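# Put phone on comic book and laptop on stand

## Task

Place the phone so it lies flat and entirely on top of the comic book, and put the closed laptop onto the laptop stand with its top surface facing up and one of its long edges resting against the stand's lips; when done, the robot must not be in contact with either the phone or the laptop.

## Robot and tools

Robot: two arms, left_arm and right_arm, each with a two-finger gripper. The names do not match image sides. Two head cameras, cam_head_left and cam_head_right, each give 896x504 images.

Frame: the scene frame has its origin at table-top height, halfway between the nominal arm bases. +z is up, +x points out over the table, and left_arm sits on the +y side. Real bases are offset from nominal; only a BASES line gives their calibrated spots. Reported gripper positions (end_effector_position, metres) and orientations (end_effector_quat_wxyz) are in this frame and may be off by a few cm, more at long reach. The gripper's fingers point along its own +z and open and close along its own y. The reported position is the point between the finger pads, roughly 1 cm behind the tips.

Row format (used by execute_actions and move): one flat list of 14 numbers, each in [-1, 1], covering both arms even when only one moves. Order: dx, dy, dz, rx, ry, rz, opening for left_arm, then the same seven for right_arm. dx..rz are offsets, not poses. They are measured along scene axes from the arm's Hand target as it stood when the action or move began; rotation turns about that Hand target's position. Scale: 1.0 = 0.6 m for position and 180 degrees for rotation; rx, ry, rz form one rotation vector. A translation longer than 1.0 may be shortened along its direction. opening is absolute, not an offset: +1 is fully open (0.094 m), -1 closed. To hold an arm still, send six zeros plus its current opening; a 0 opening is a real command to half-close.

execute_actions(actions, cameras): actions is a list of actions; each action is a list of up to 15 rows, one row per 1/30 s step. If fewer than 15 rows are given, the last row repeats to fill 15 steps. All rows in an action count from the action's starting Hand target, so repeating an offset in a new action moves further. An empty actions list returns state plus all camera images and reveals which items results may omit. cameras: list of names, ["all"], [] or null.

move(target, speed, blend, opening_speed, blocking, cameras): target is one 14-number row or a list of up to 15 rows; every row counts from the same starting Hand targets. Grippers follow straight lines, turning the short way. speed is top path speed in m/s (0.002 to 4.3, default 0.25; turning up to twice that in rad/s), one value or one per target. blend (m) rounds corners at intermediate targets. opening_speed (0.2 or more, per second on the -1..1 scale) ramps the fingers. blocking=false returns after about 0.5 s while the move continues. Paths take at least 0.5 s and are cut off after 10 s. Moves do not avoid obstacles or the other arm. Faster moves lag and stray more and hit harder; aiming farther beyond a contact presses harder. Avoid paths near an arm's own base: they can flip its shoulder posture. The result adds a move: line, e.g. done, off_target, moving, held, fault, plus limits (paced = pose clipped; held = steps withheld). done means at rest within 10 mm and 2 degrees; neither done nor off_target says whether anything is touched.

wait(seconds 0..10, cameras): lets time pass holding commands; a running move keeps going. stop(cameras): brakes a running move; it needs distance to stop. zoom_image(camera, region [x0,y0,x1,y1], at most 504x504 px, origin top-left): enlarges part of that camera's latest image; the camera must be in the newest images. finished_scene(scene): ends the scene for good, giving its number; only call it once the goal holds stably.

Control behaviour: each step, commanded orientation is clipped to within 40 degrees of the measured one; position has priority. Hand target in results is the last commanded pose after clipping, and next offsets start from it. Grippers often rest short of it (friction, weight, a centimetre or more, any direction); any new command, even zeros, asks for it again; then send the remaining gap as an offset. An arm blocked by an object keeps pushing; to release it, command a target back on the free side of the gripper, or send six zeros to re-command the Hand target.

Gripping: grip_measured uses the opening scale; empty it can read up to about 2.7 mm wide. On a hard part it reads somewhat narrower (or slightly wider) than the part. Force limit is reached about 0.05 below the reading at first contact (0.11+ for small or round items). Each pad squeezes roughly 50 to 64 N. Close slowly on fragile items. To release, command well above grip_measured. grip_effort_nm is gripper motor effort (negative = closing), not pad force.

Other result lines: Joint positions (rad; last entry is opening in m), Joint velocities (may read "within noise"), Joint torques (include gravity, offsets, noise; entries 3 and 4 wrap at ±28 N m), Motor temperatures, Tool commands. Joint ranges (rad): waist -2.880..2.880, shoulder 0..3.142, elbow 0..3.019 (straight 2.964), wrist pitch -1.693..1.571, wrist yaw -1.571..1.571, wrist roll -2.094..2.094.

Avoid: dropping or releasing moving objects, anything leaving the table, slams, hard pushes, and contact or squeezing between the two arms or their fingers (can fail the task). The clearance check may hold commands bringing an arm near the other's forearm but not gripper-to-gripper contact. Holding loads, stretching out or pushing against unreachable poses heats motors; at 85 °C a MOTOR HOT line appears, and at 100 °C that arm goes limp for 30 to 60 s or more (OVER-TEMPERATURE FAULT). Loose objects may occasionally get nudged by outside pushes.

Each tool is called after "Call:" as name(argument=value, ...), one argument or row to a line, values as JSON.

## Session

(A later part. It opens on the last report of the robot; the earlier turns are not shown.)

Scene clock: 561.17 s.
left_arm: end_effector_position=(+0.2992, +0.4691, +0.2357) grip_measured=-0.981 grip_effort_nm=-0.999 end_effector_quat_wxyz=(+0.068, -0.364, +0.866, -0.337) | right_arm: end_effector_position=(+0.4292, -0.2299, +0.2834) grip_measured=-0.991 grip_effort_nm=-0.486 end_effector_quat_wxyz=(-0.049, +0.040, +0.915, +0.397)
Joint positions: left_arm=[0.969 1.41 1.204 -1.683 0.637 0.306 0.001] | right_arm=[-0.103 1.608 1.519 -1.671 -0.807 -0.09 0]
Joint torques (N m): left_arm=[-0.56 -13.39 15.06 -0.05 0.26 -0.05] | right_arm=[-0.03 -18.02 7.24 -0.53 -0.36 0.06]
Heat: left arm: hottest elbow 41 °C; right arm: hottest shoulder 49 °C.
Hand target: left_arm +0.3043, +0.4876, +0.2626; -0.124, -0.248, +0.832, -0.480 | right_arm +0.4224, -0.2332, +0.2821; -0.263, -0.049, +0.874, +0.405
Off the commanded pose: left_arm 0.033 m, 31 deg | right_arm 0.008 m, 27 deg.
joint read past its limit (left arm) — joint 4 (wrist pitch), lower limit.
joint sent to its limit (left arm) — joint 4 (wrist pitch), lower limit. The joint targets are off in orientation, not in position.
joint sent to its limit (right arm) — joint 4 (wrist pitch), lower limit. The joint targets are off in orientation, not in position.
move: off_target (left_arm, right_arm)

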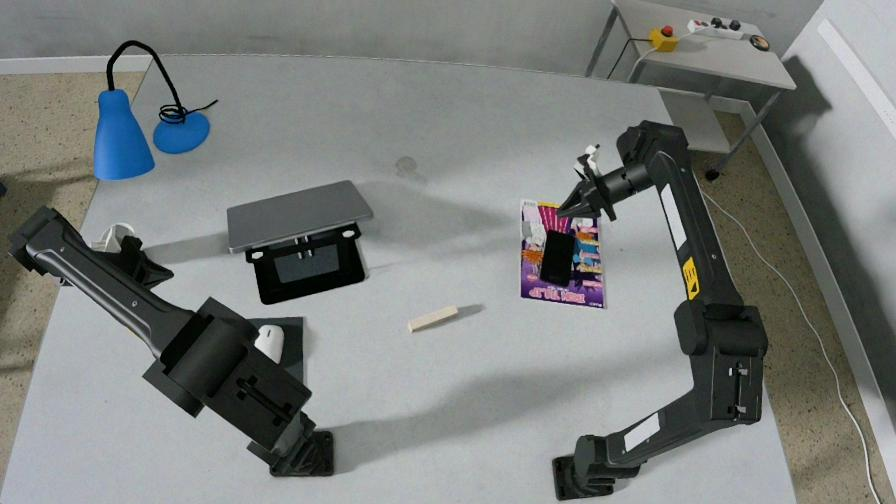

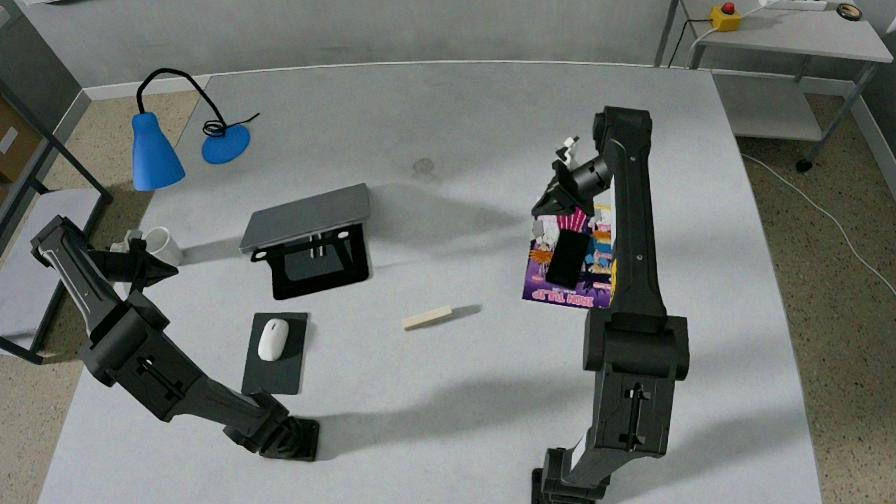

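Call:
move(
  target=[
    [0.051,-0.079,-0.171,0,0,0,-1,0,-0.1,0,0,0,0,-1],
    [0.113,-0.171,-0.2,0,0,0,-1,0,-0.1,0,0,0,0,-1],
  ],
  speed=0.1,
  cameras=["all"],
)

Call:
zoom_image(
  camera="cam_head_left",
  region=[200, 165, 420, 305],
)

Call:
zoom_image(
  camera="cam_head_right",
  region=[200, 165, 420, 305],
)

Scene clock: 576.27 s.
left_arm: end_effector_position=(+0.3716, +0.3893, +0.1465) grip_measured=-0.981 grip_effort_nm=-1.004 end_effector_quat_wxyz=(-0.067, -0.273, +0.850, -0.446) | right_arm: end_effector_position=(+0.4293, -0.2887, +0.2786) grip_measured=-0.991 grip_effort_nm=-0.486 end_effector_quat_wxyz=(-0.014, +0.051, +0.926, +0.373)
Joint positions: left_arm=[0.699 1.701 1.182 -1.683 0.747 0.36 0.001] | right_arm=[-0.217 1.597 1.513 -1.671 -0.746 -0.173 0]
Joint torques (N m): left_arm=[-1.26 -14.15 7.16 -0.64 0.47 -0.03] | right_arm=[-0.5 -18.43 7.66 -0.51 -0.33 0.03]
Heat: left arm: hottest elbow 41 °C; right arm: hottest shoulder 47 °C.
Hand target: left_arm +0.3721, +0.3850, +0.1427; -0.124, -0.248, +0.832, -0.480 | right_arm +0.4224, -0.2933, +0.2821; -0.262, -0.049, +0.874, +0.405
Off the commanded pose: left_arm 0.006 m, 8 deg | right_arm 0.009 m, 32 deg.
joint read past its limit (left arm) — joint 4 (wrist pitch), lower limit.
joint sent to its limit (left arm) — joint 4 (wrist pitch), lower limit. The joint targets are off in orientation, not in position.
joint sent to its limit (right arm) — joint 4 (wrist pitch), lower limit. The joint targets are off in orientation, not in position.
move: off_target (left_arm, right_arm)

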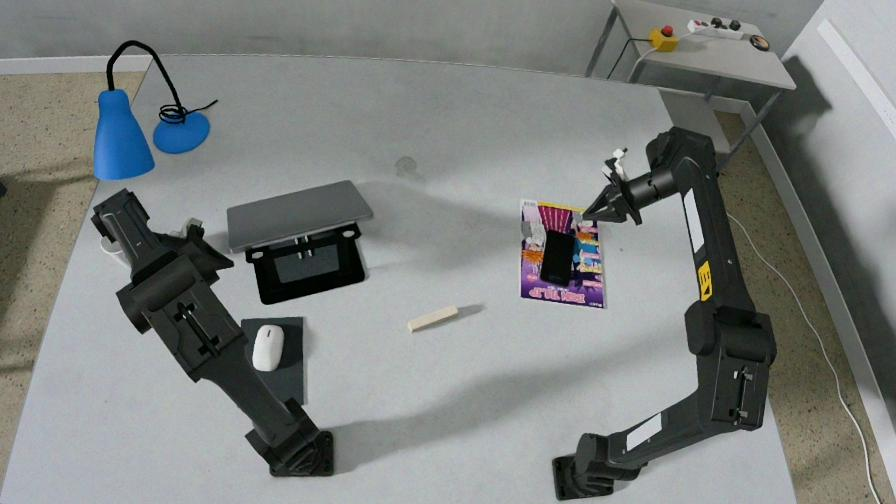

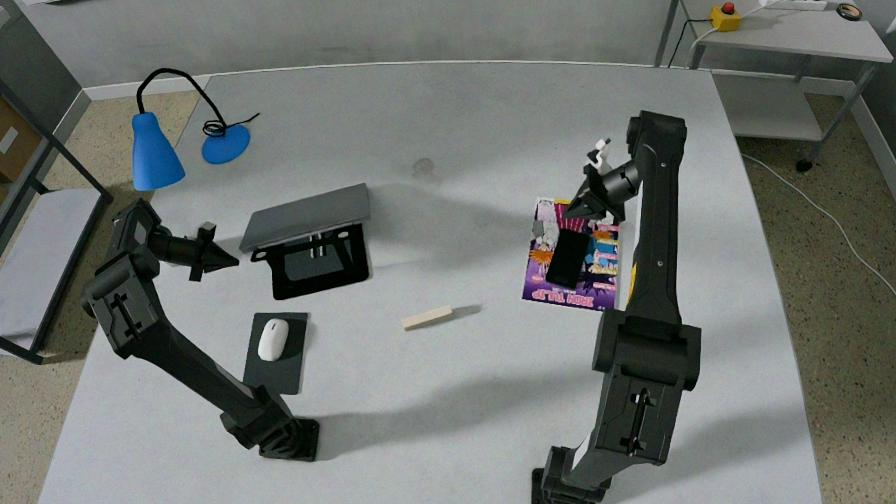

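Scaled by 2.291.

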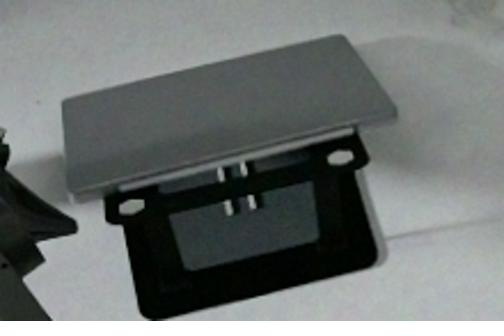

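Scaled by 2.291.

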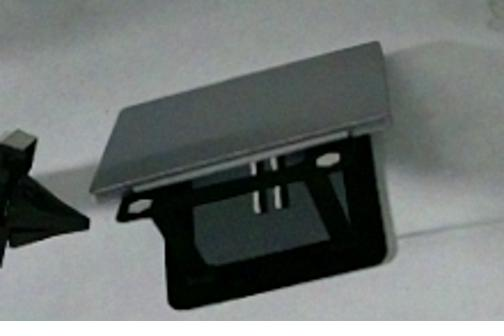

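Call:
move(
  target=[0,-0.012,-0.03,0,0,0,-1,0,0,0,0,0,0,-1],
  speed=0.05,
)

Call:
move(
  target=[0.085,0.028,0.025,0,0,0,-1,0,0,0,0,0,0,-1],
  speed=0.03,
  cameras=["all"],
)

Call:
zoom_image(
  camera="cam_head_left",
  region=[200, 165, 420, 305],
)

Call:
zoom_image(
  camera="cam_head_left",
  region=[240, 165, 340, 215],
)

Call:
zoom_image(
  camera="cam_head_right",
  region=[200, 165, 420, 305],
)

Scene clock: 582.40 s.
left_arm: end_effector_position=(+0.3716, +0.3844, +0.1293) grip_measured=-0.981 grip_effort_nm=-0.999 end_effector_quat_wxyz=(-0.089, -0.273, +0.842, -0.458) | right_arm: end_effector_position=(+0.4293, -0.2887, +0.2786) grip_measured=-0.991 grip_effort_nm=-0.491 end_effector_quat_wxyz=(-0.014, +0.051, +0.926, +0.373)
Joint positions: left_arm=[0.69 1.749 1.174 -1.683 0.751 0.372 0.001] | right_arm=[-0.217 1.597 1.513 -1.671 -0.746 -0.174 0]
Joint torques (N m): left_arm=[-2.43 -14.51 6.49 -0.54 0.46 0.17] | right_arm=[-0.38 -18.49 7.66 -0.54 -0.33 0.04]
Heat: left arm: hottest elbow 41 °C; right arm: hottest elbow 47 °C.
Hand target: left_arm +0.3721, +0.3779, +0.1247; -0.124, -0.248, +0.832, -0.480 | right_arm +0.4224, -0.2933, +0.2821; -0.262, -0.049, +0.874, +0.405
Off the commanded pose: left_arm 0.008 m, 6 deg | right_arm 0.009 m, 32 deg.
joint read past its limit (left arm) — joint 4 (wrist pitch), lower limit.
joint sent to its limit (left arm) — joint 4 (wrist pitch), lower limit. The joint targets are off in orientation, not in position.
joint sent to its limit (right arm) — joint 4 (wrist pitch), lower limit. The joint targets are off in orientation, not in position.
move: off_target (left_arm, right_arm)

Scene clock: 584.80 s.
left_arm: end_effector_position=(+0.3971, +0.3855, +0.1293) grip_measured=-0.981 grip_effort_nm=-0.999 end_effector_quat_wxyz=(-0.097, -0.287, +0.835, -0.459) | right_arm: end_effector_position=(+0.4293, -0.2887, +0.2786) grip_measured=-0.991 grip_effort_nm=-0.481 end_effector_quat_wxyz=(-0.014, +0.051, +0.926, +0.373)
Joint positions: left_arm=[0.656 1.792 1.237 -1.683 0.778 0.304 0.001] | right_arm=[-0.217 1.597 1.513 -1.671 -0.746 -0.174 0]
Joint torques (N m): left_arm=[-3.6 -15.09 14.34 -0.66 0.77 0.01] | right_arm=[-0.44 -18.49 7.65 -0.49 -0.33 0.03]
Heat: left arm: hottest elbow 41 °C; right arm: hottest elbow 47 °C.
Hand target: left_arm +0.4230, +0.3946, +0.1395; -0.124, -0.248, +0.832, -0.480 | right_arm +0.4224, -0.2933, +0.2821; -0.262, -0.049, +0.874, +0.405
Off the commanded pose: left_arm 0.029 m, 6 deg | right_arm 0.009 m, 32 deg.
joint read past its limit (left arm) — joint 4 (wrist pitch), lower limit.
joint sent to its limit (left arm) — joint 4 (wrist pitch), lower limit. The joint targets are off in orientation, not in position.
joint sent to its limit (right arm) — joint 4 (wrist pitch), lower limit. The joint targets are off in orientation, not in position.
move: off_target (left_arm, right_arm)

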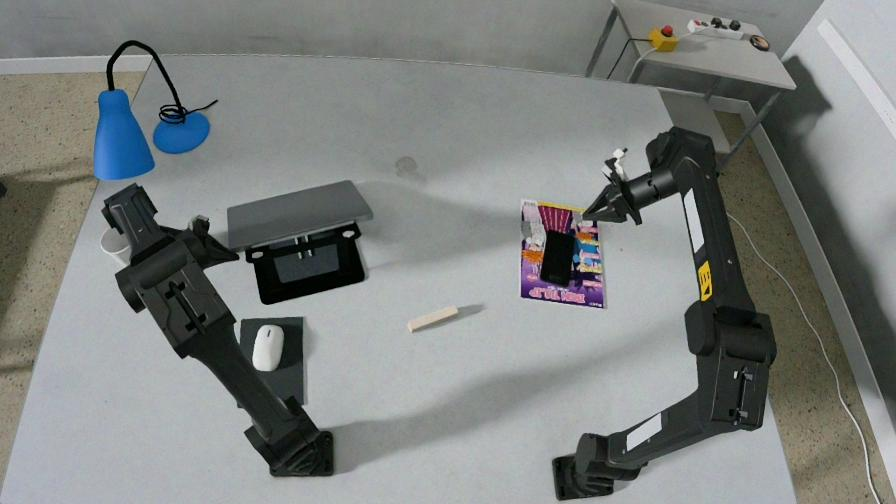

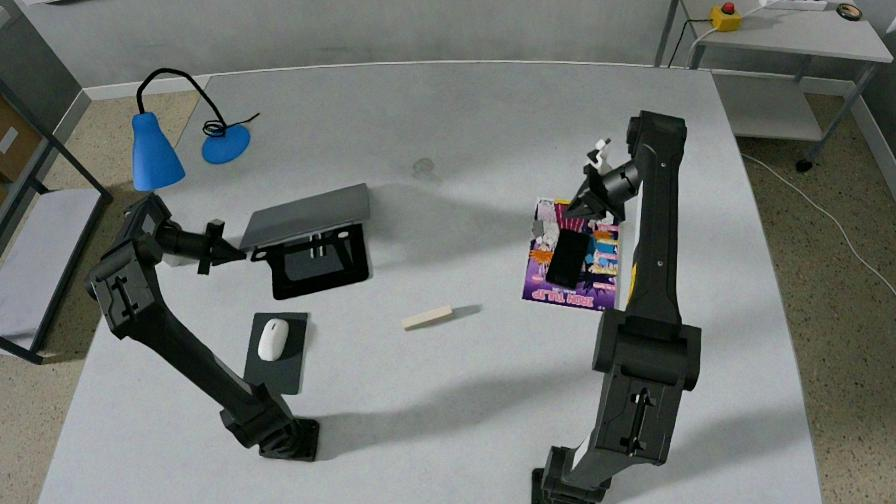

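Scaled by 2.291.

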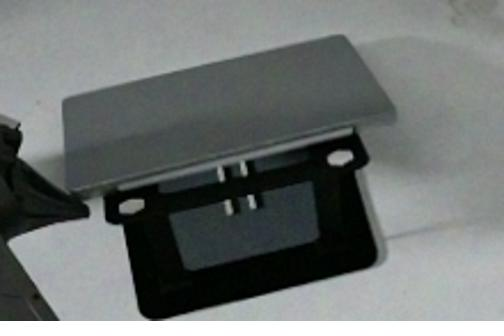

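Scaled by 5.040.

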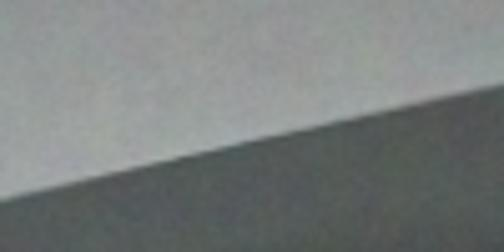

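Scaled by 2.291.

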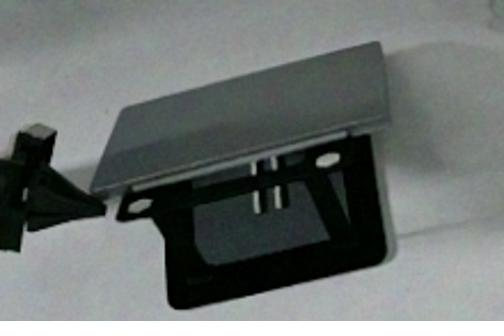

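Call:
move(
  target=[0.033,0.016,0.0,0,0,0,-1,0,0,0,0,0,0,-1],
  speed=0.03,
  cameras=["all"],
)

Call:
zoom_image(
  camera="cam_head_left",
  region=[200, 165, 420, 305],
)

Call:
zoom_image(
  camera="cam_head_left",
  region=[240, 165, 340, 215],
)

Call:
zoom_image(
  camera="cam_head_right",
  region=[200, 165, 420, 305],
)

Scene clock: 590.10 s.
left_arm: end_effector_position=(+0.4142, +0.3960, +0.1297) grip_measured=-0.981 grip_effort_nm=-0.999 end_effector_quat_wxyz=(-0.092, -0.290, +0.837, -0.455) | right_arm: end_effector_position=(+0.4293, -0.2887, +0.2786) grip_measured=-0.991 grip_effort_nm=-0.486 end_effector_quat_wxyz=(-0.014, +0.051, +0.926, +0.373)
Joint positions: left_arm=[0.65 1.825 1.294 -1.683 0.781 0.283 0.001] | right_arm=[-0.217 1.597 1.513 -1.671 -0.746 -0.174 0]
Joint torques (N m): left_arm=[-3.49 -15.15 14.57 -0.54 1.01 -0.05] | right_arm=[-0.26 -18.43 7.65 -0.5 -0.33 0.04]
Heat: left arm: hottest elbow 41 °C; right arm: hottest elbow 47 °C.
Hand target: left_arm +0.4428, +0.4042, +0.1397; -0.124, -0.248, +0.832, -0.480 | right_arm +0.4224, -0.2933, +0.2821; -0.262, -0.049, +0.874, +0.405
Off the commanded pose: left_arm 0.031 m, 7 deg | right_arm 0.009 m, 32 deg.
joint read past its limit (left arm) — joint 4 (wrist pitch), lower limit.
joint sent to its limit (left arm) — joint 4 (wrist pitch), lower limit. The joint targets are off in orientation, not in position.
joint sent to its limit (right arm) — joint 4 (wrist pitch), lower limit. The joint targets are off in orientation, not in position.
move: off_target (left_arm, right_arm)

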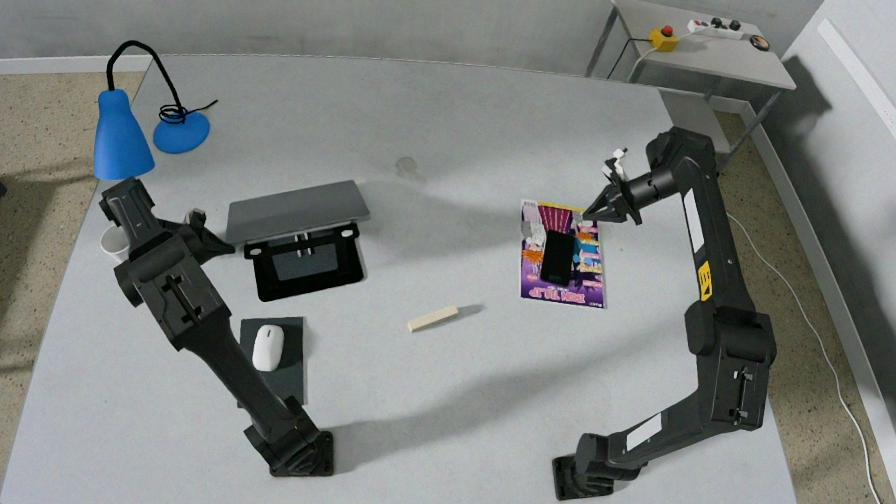

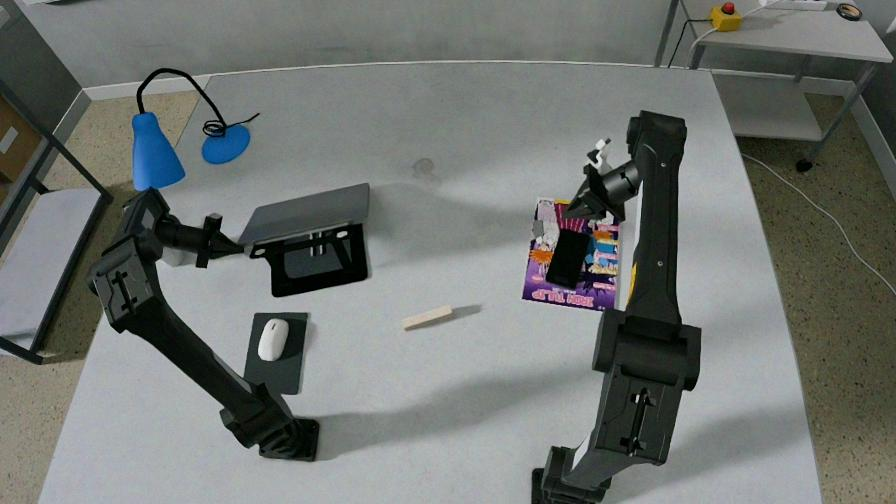

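Scaled by 2.291.

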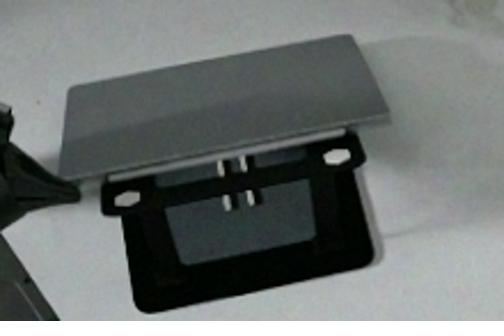

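Scaled by 5.040.

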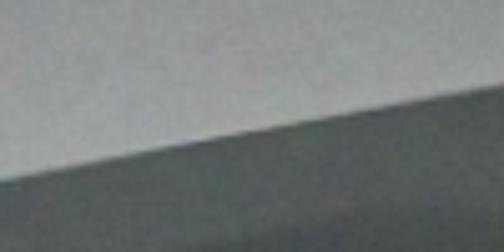

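Scaled by 2.291.

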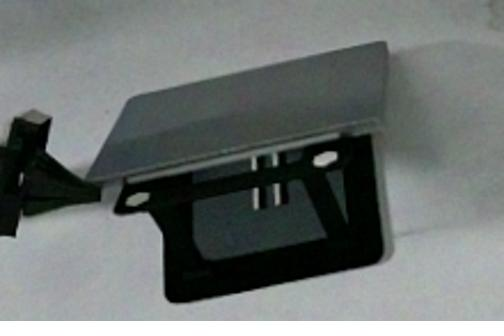

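Call:
move(
  target=[
    [-0.12,-0.045,-0.01,0,0,0,-1,0,-0.1,0,0,0,0,-1],
    [-0.15,0.1,0.08,0,0,0,-1,0,-0.15,0.0,0,0,0,-1],
    [-0.23,0.15,0.2,0,0,0,-1,0,-0.2,0,0,0,0,-1],
  ],
  speed=0.12,
  blend=0.01,
  cameras=["all"],
)

Call:
zoom_image(
  camera="cam_head_left",
  region=[210, 155, 390, 275],
)

Call:
zoom_image(
  camera="cam_head_right",
  region=[210, 155, 390, 275],
)

Call:
zoom_image(
  camera="cam_head_left",
  region=[500, 180, 660, 330],
)

Scene clock: 601.13 s.
left_arm: end_effector_position=(+0.2994, +0.4763, +0.2357) grip_measured=-0.981 grip_effort_nm=-0.999 end_effector_quat_wxyz=(+0.070, -0.363, +0.867, -0.334) | right_arm: end_effector_position=(+0.4129, -0.4033, +0.2646) grip_measured=-0.991 grip_effort_nm=-0.486 end_effector_quat_wxyz=(+0.032, +0.069, +0.948, +0.310)
Joint positions: left_arm=[0.977 1.422 1.219 -1.683 0.631 0.317 0.001] | right_arm=[-0.434 1.596 1.513 -1.671 -0.611 -0.342 0]
Joint torques (N m): left_arm=[-0.91 -13.57 15.13 -0.01 0.29 -0.12] | right_arm=[-0.26 -16.79 12.37 -0.53 -0.27 0.03]
Heat: left arm: hottest elbow 41 °C; right arm: hottest elbow 47 °C.
Hand target: left_arm +0.3049, +0.4943, +0.2596; -0.124, -0.248, +0.832, -0.480 | right_arm +0.4224, -0.4133, +0.2822; -0.262, -0.049, +0.874, +0.405
Off the commanded pose: left_arm 0.030 m, 31 deg | right_arm 0.022 m, 39 deg.
joint read past its limit (left arm) — joint 4 (wrist pitch), lower limit.
joint sent to its limit (left arm) — joint 4 (wrist pitch), lower limit. The joint targets are off in orientation, not in position.
joint sent to its limit (right arm) — joint 4 (wrist pitch), lower limit. The joint targets are off in orientation, not in position.
move: off_target (left_arm, right_arm)

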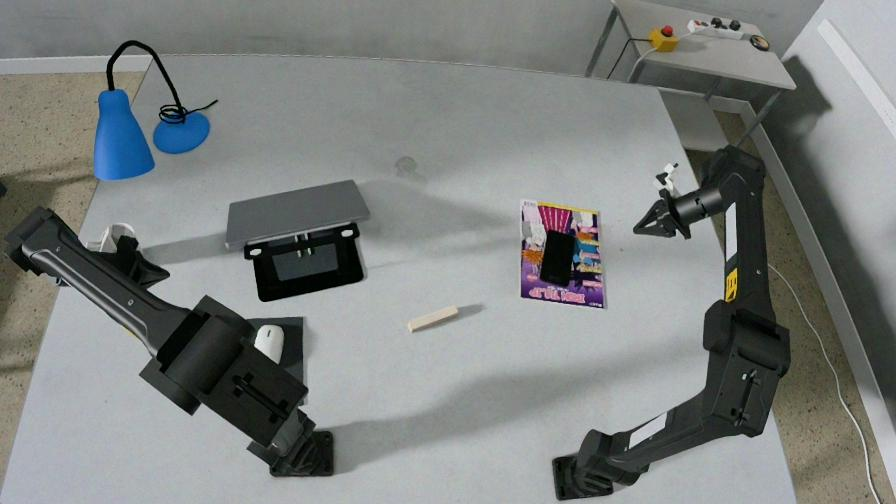

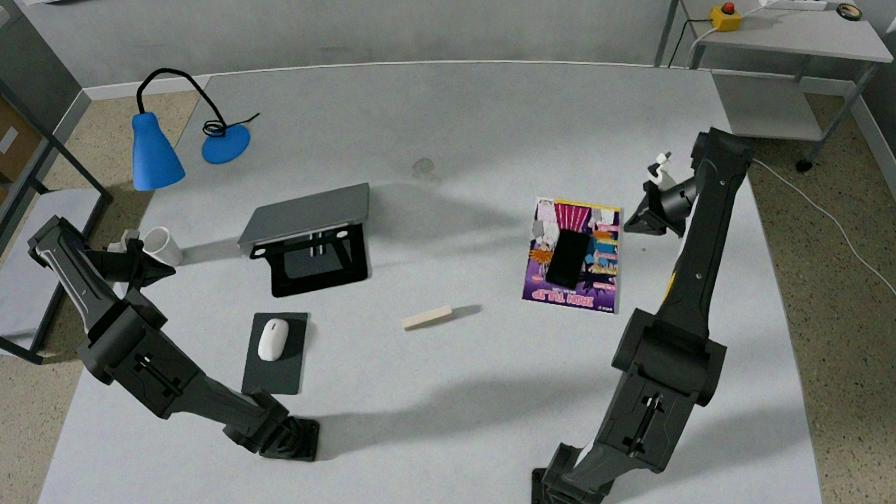

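Scaled by 2.800.

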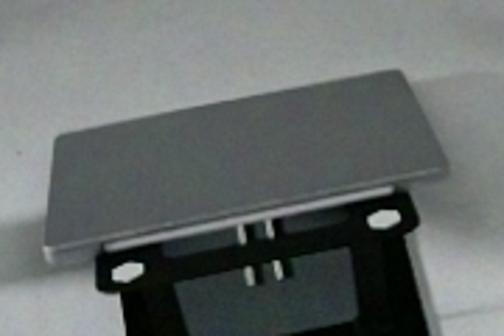

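Scaled by 2.800.

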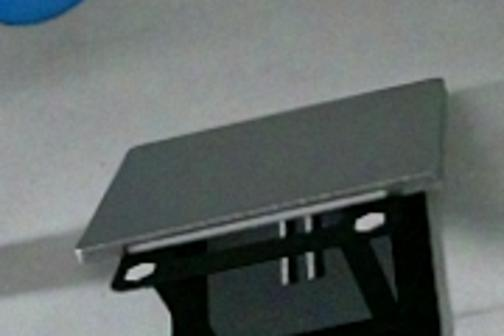

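Scaled by 3.150.

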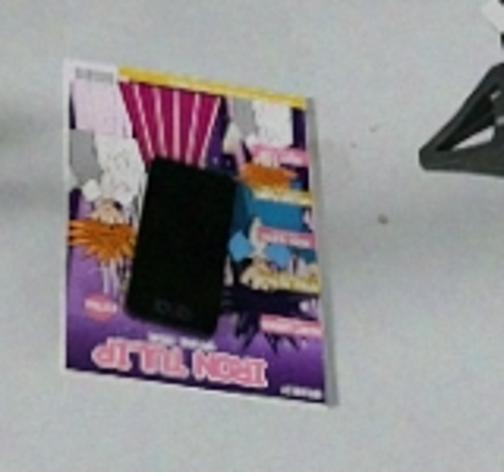

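Call:
finished_scene(
  scene=2,
)

The scene is finished: the task was done.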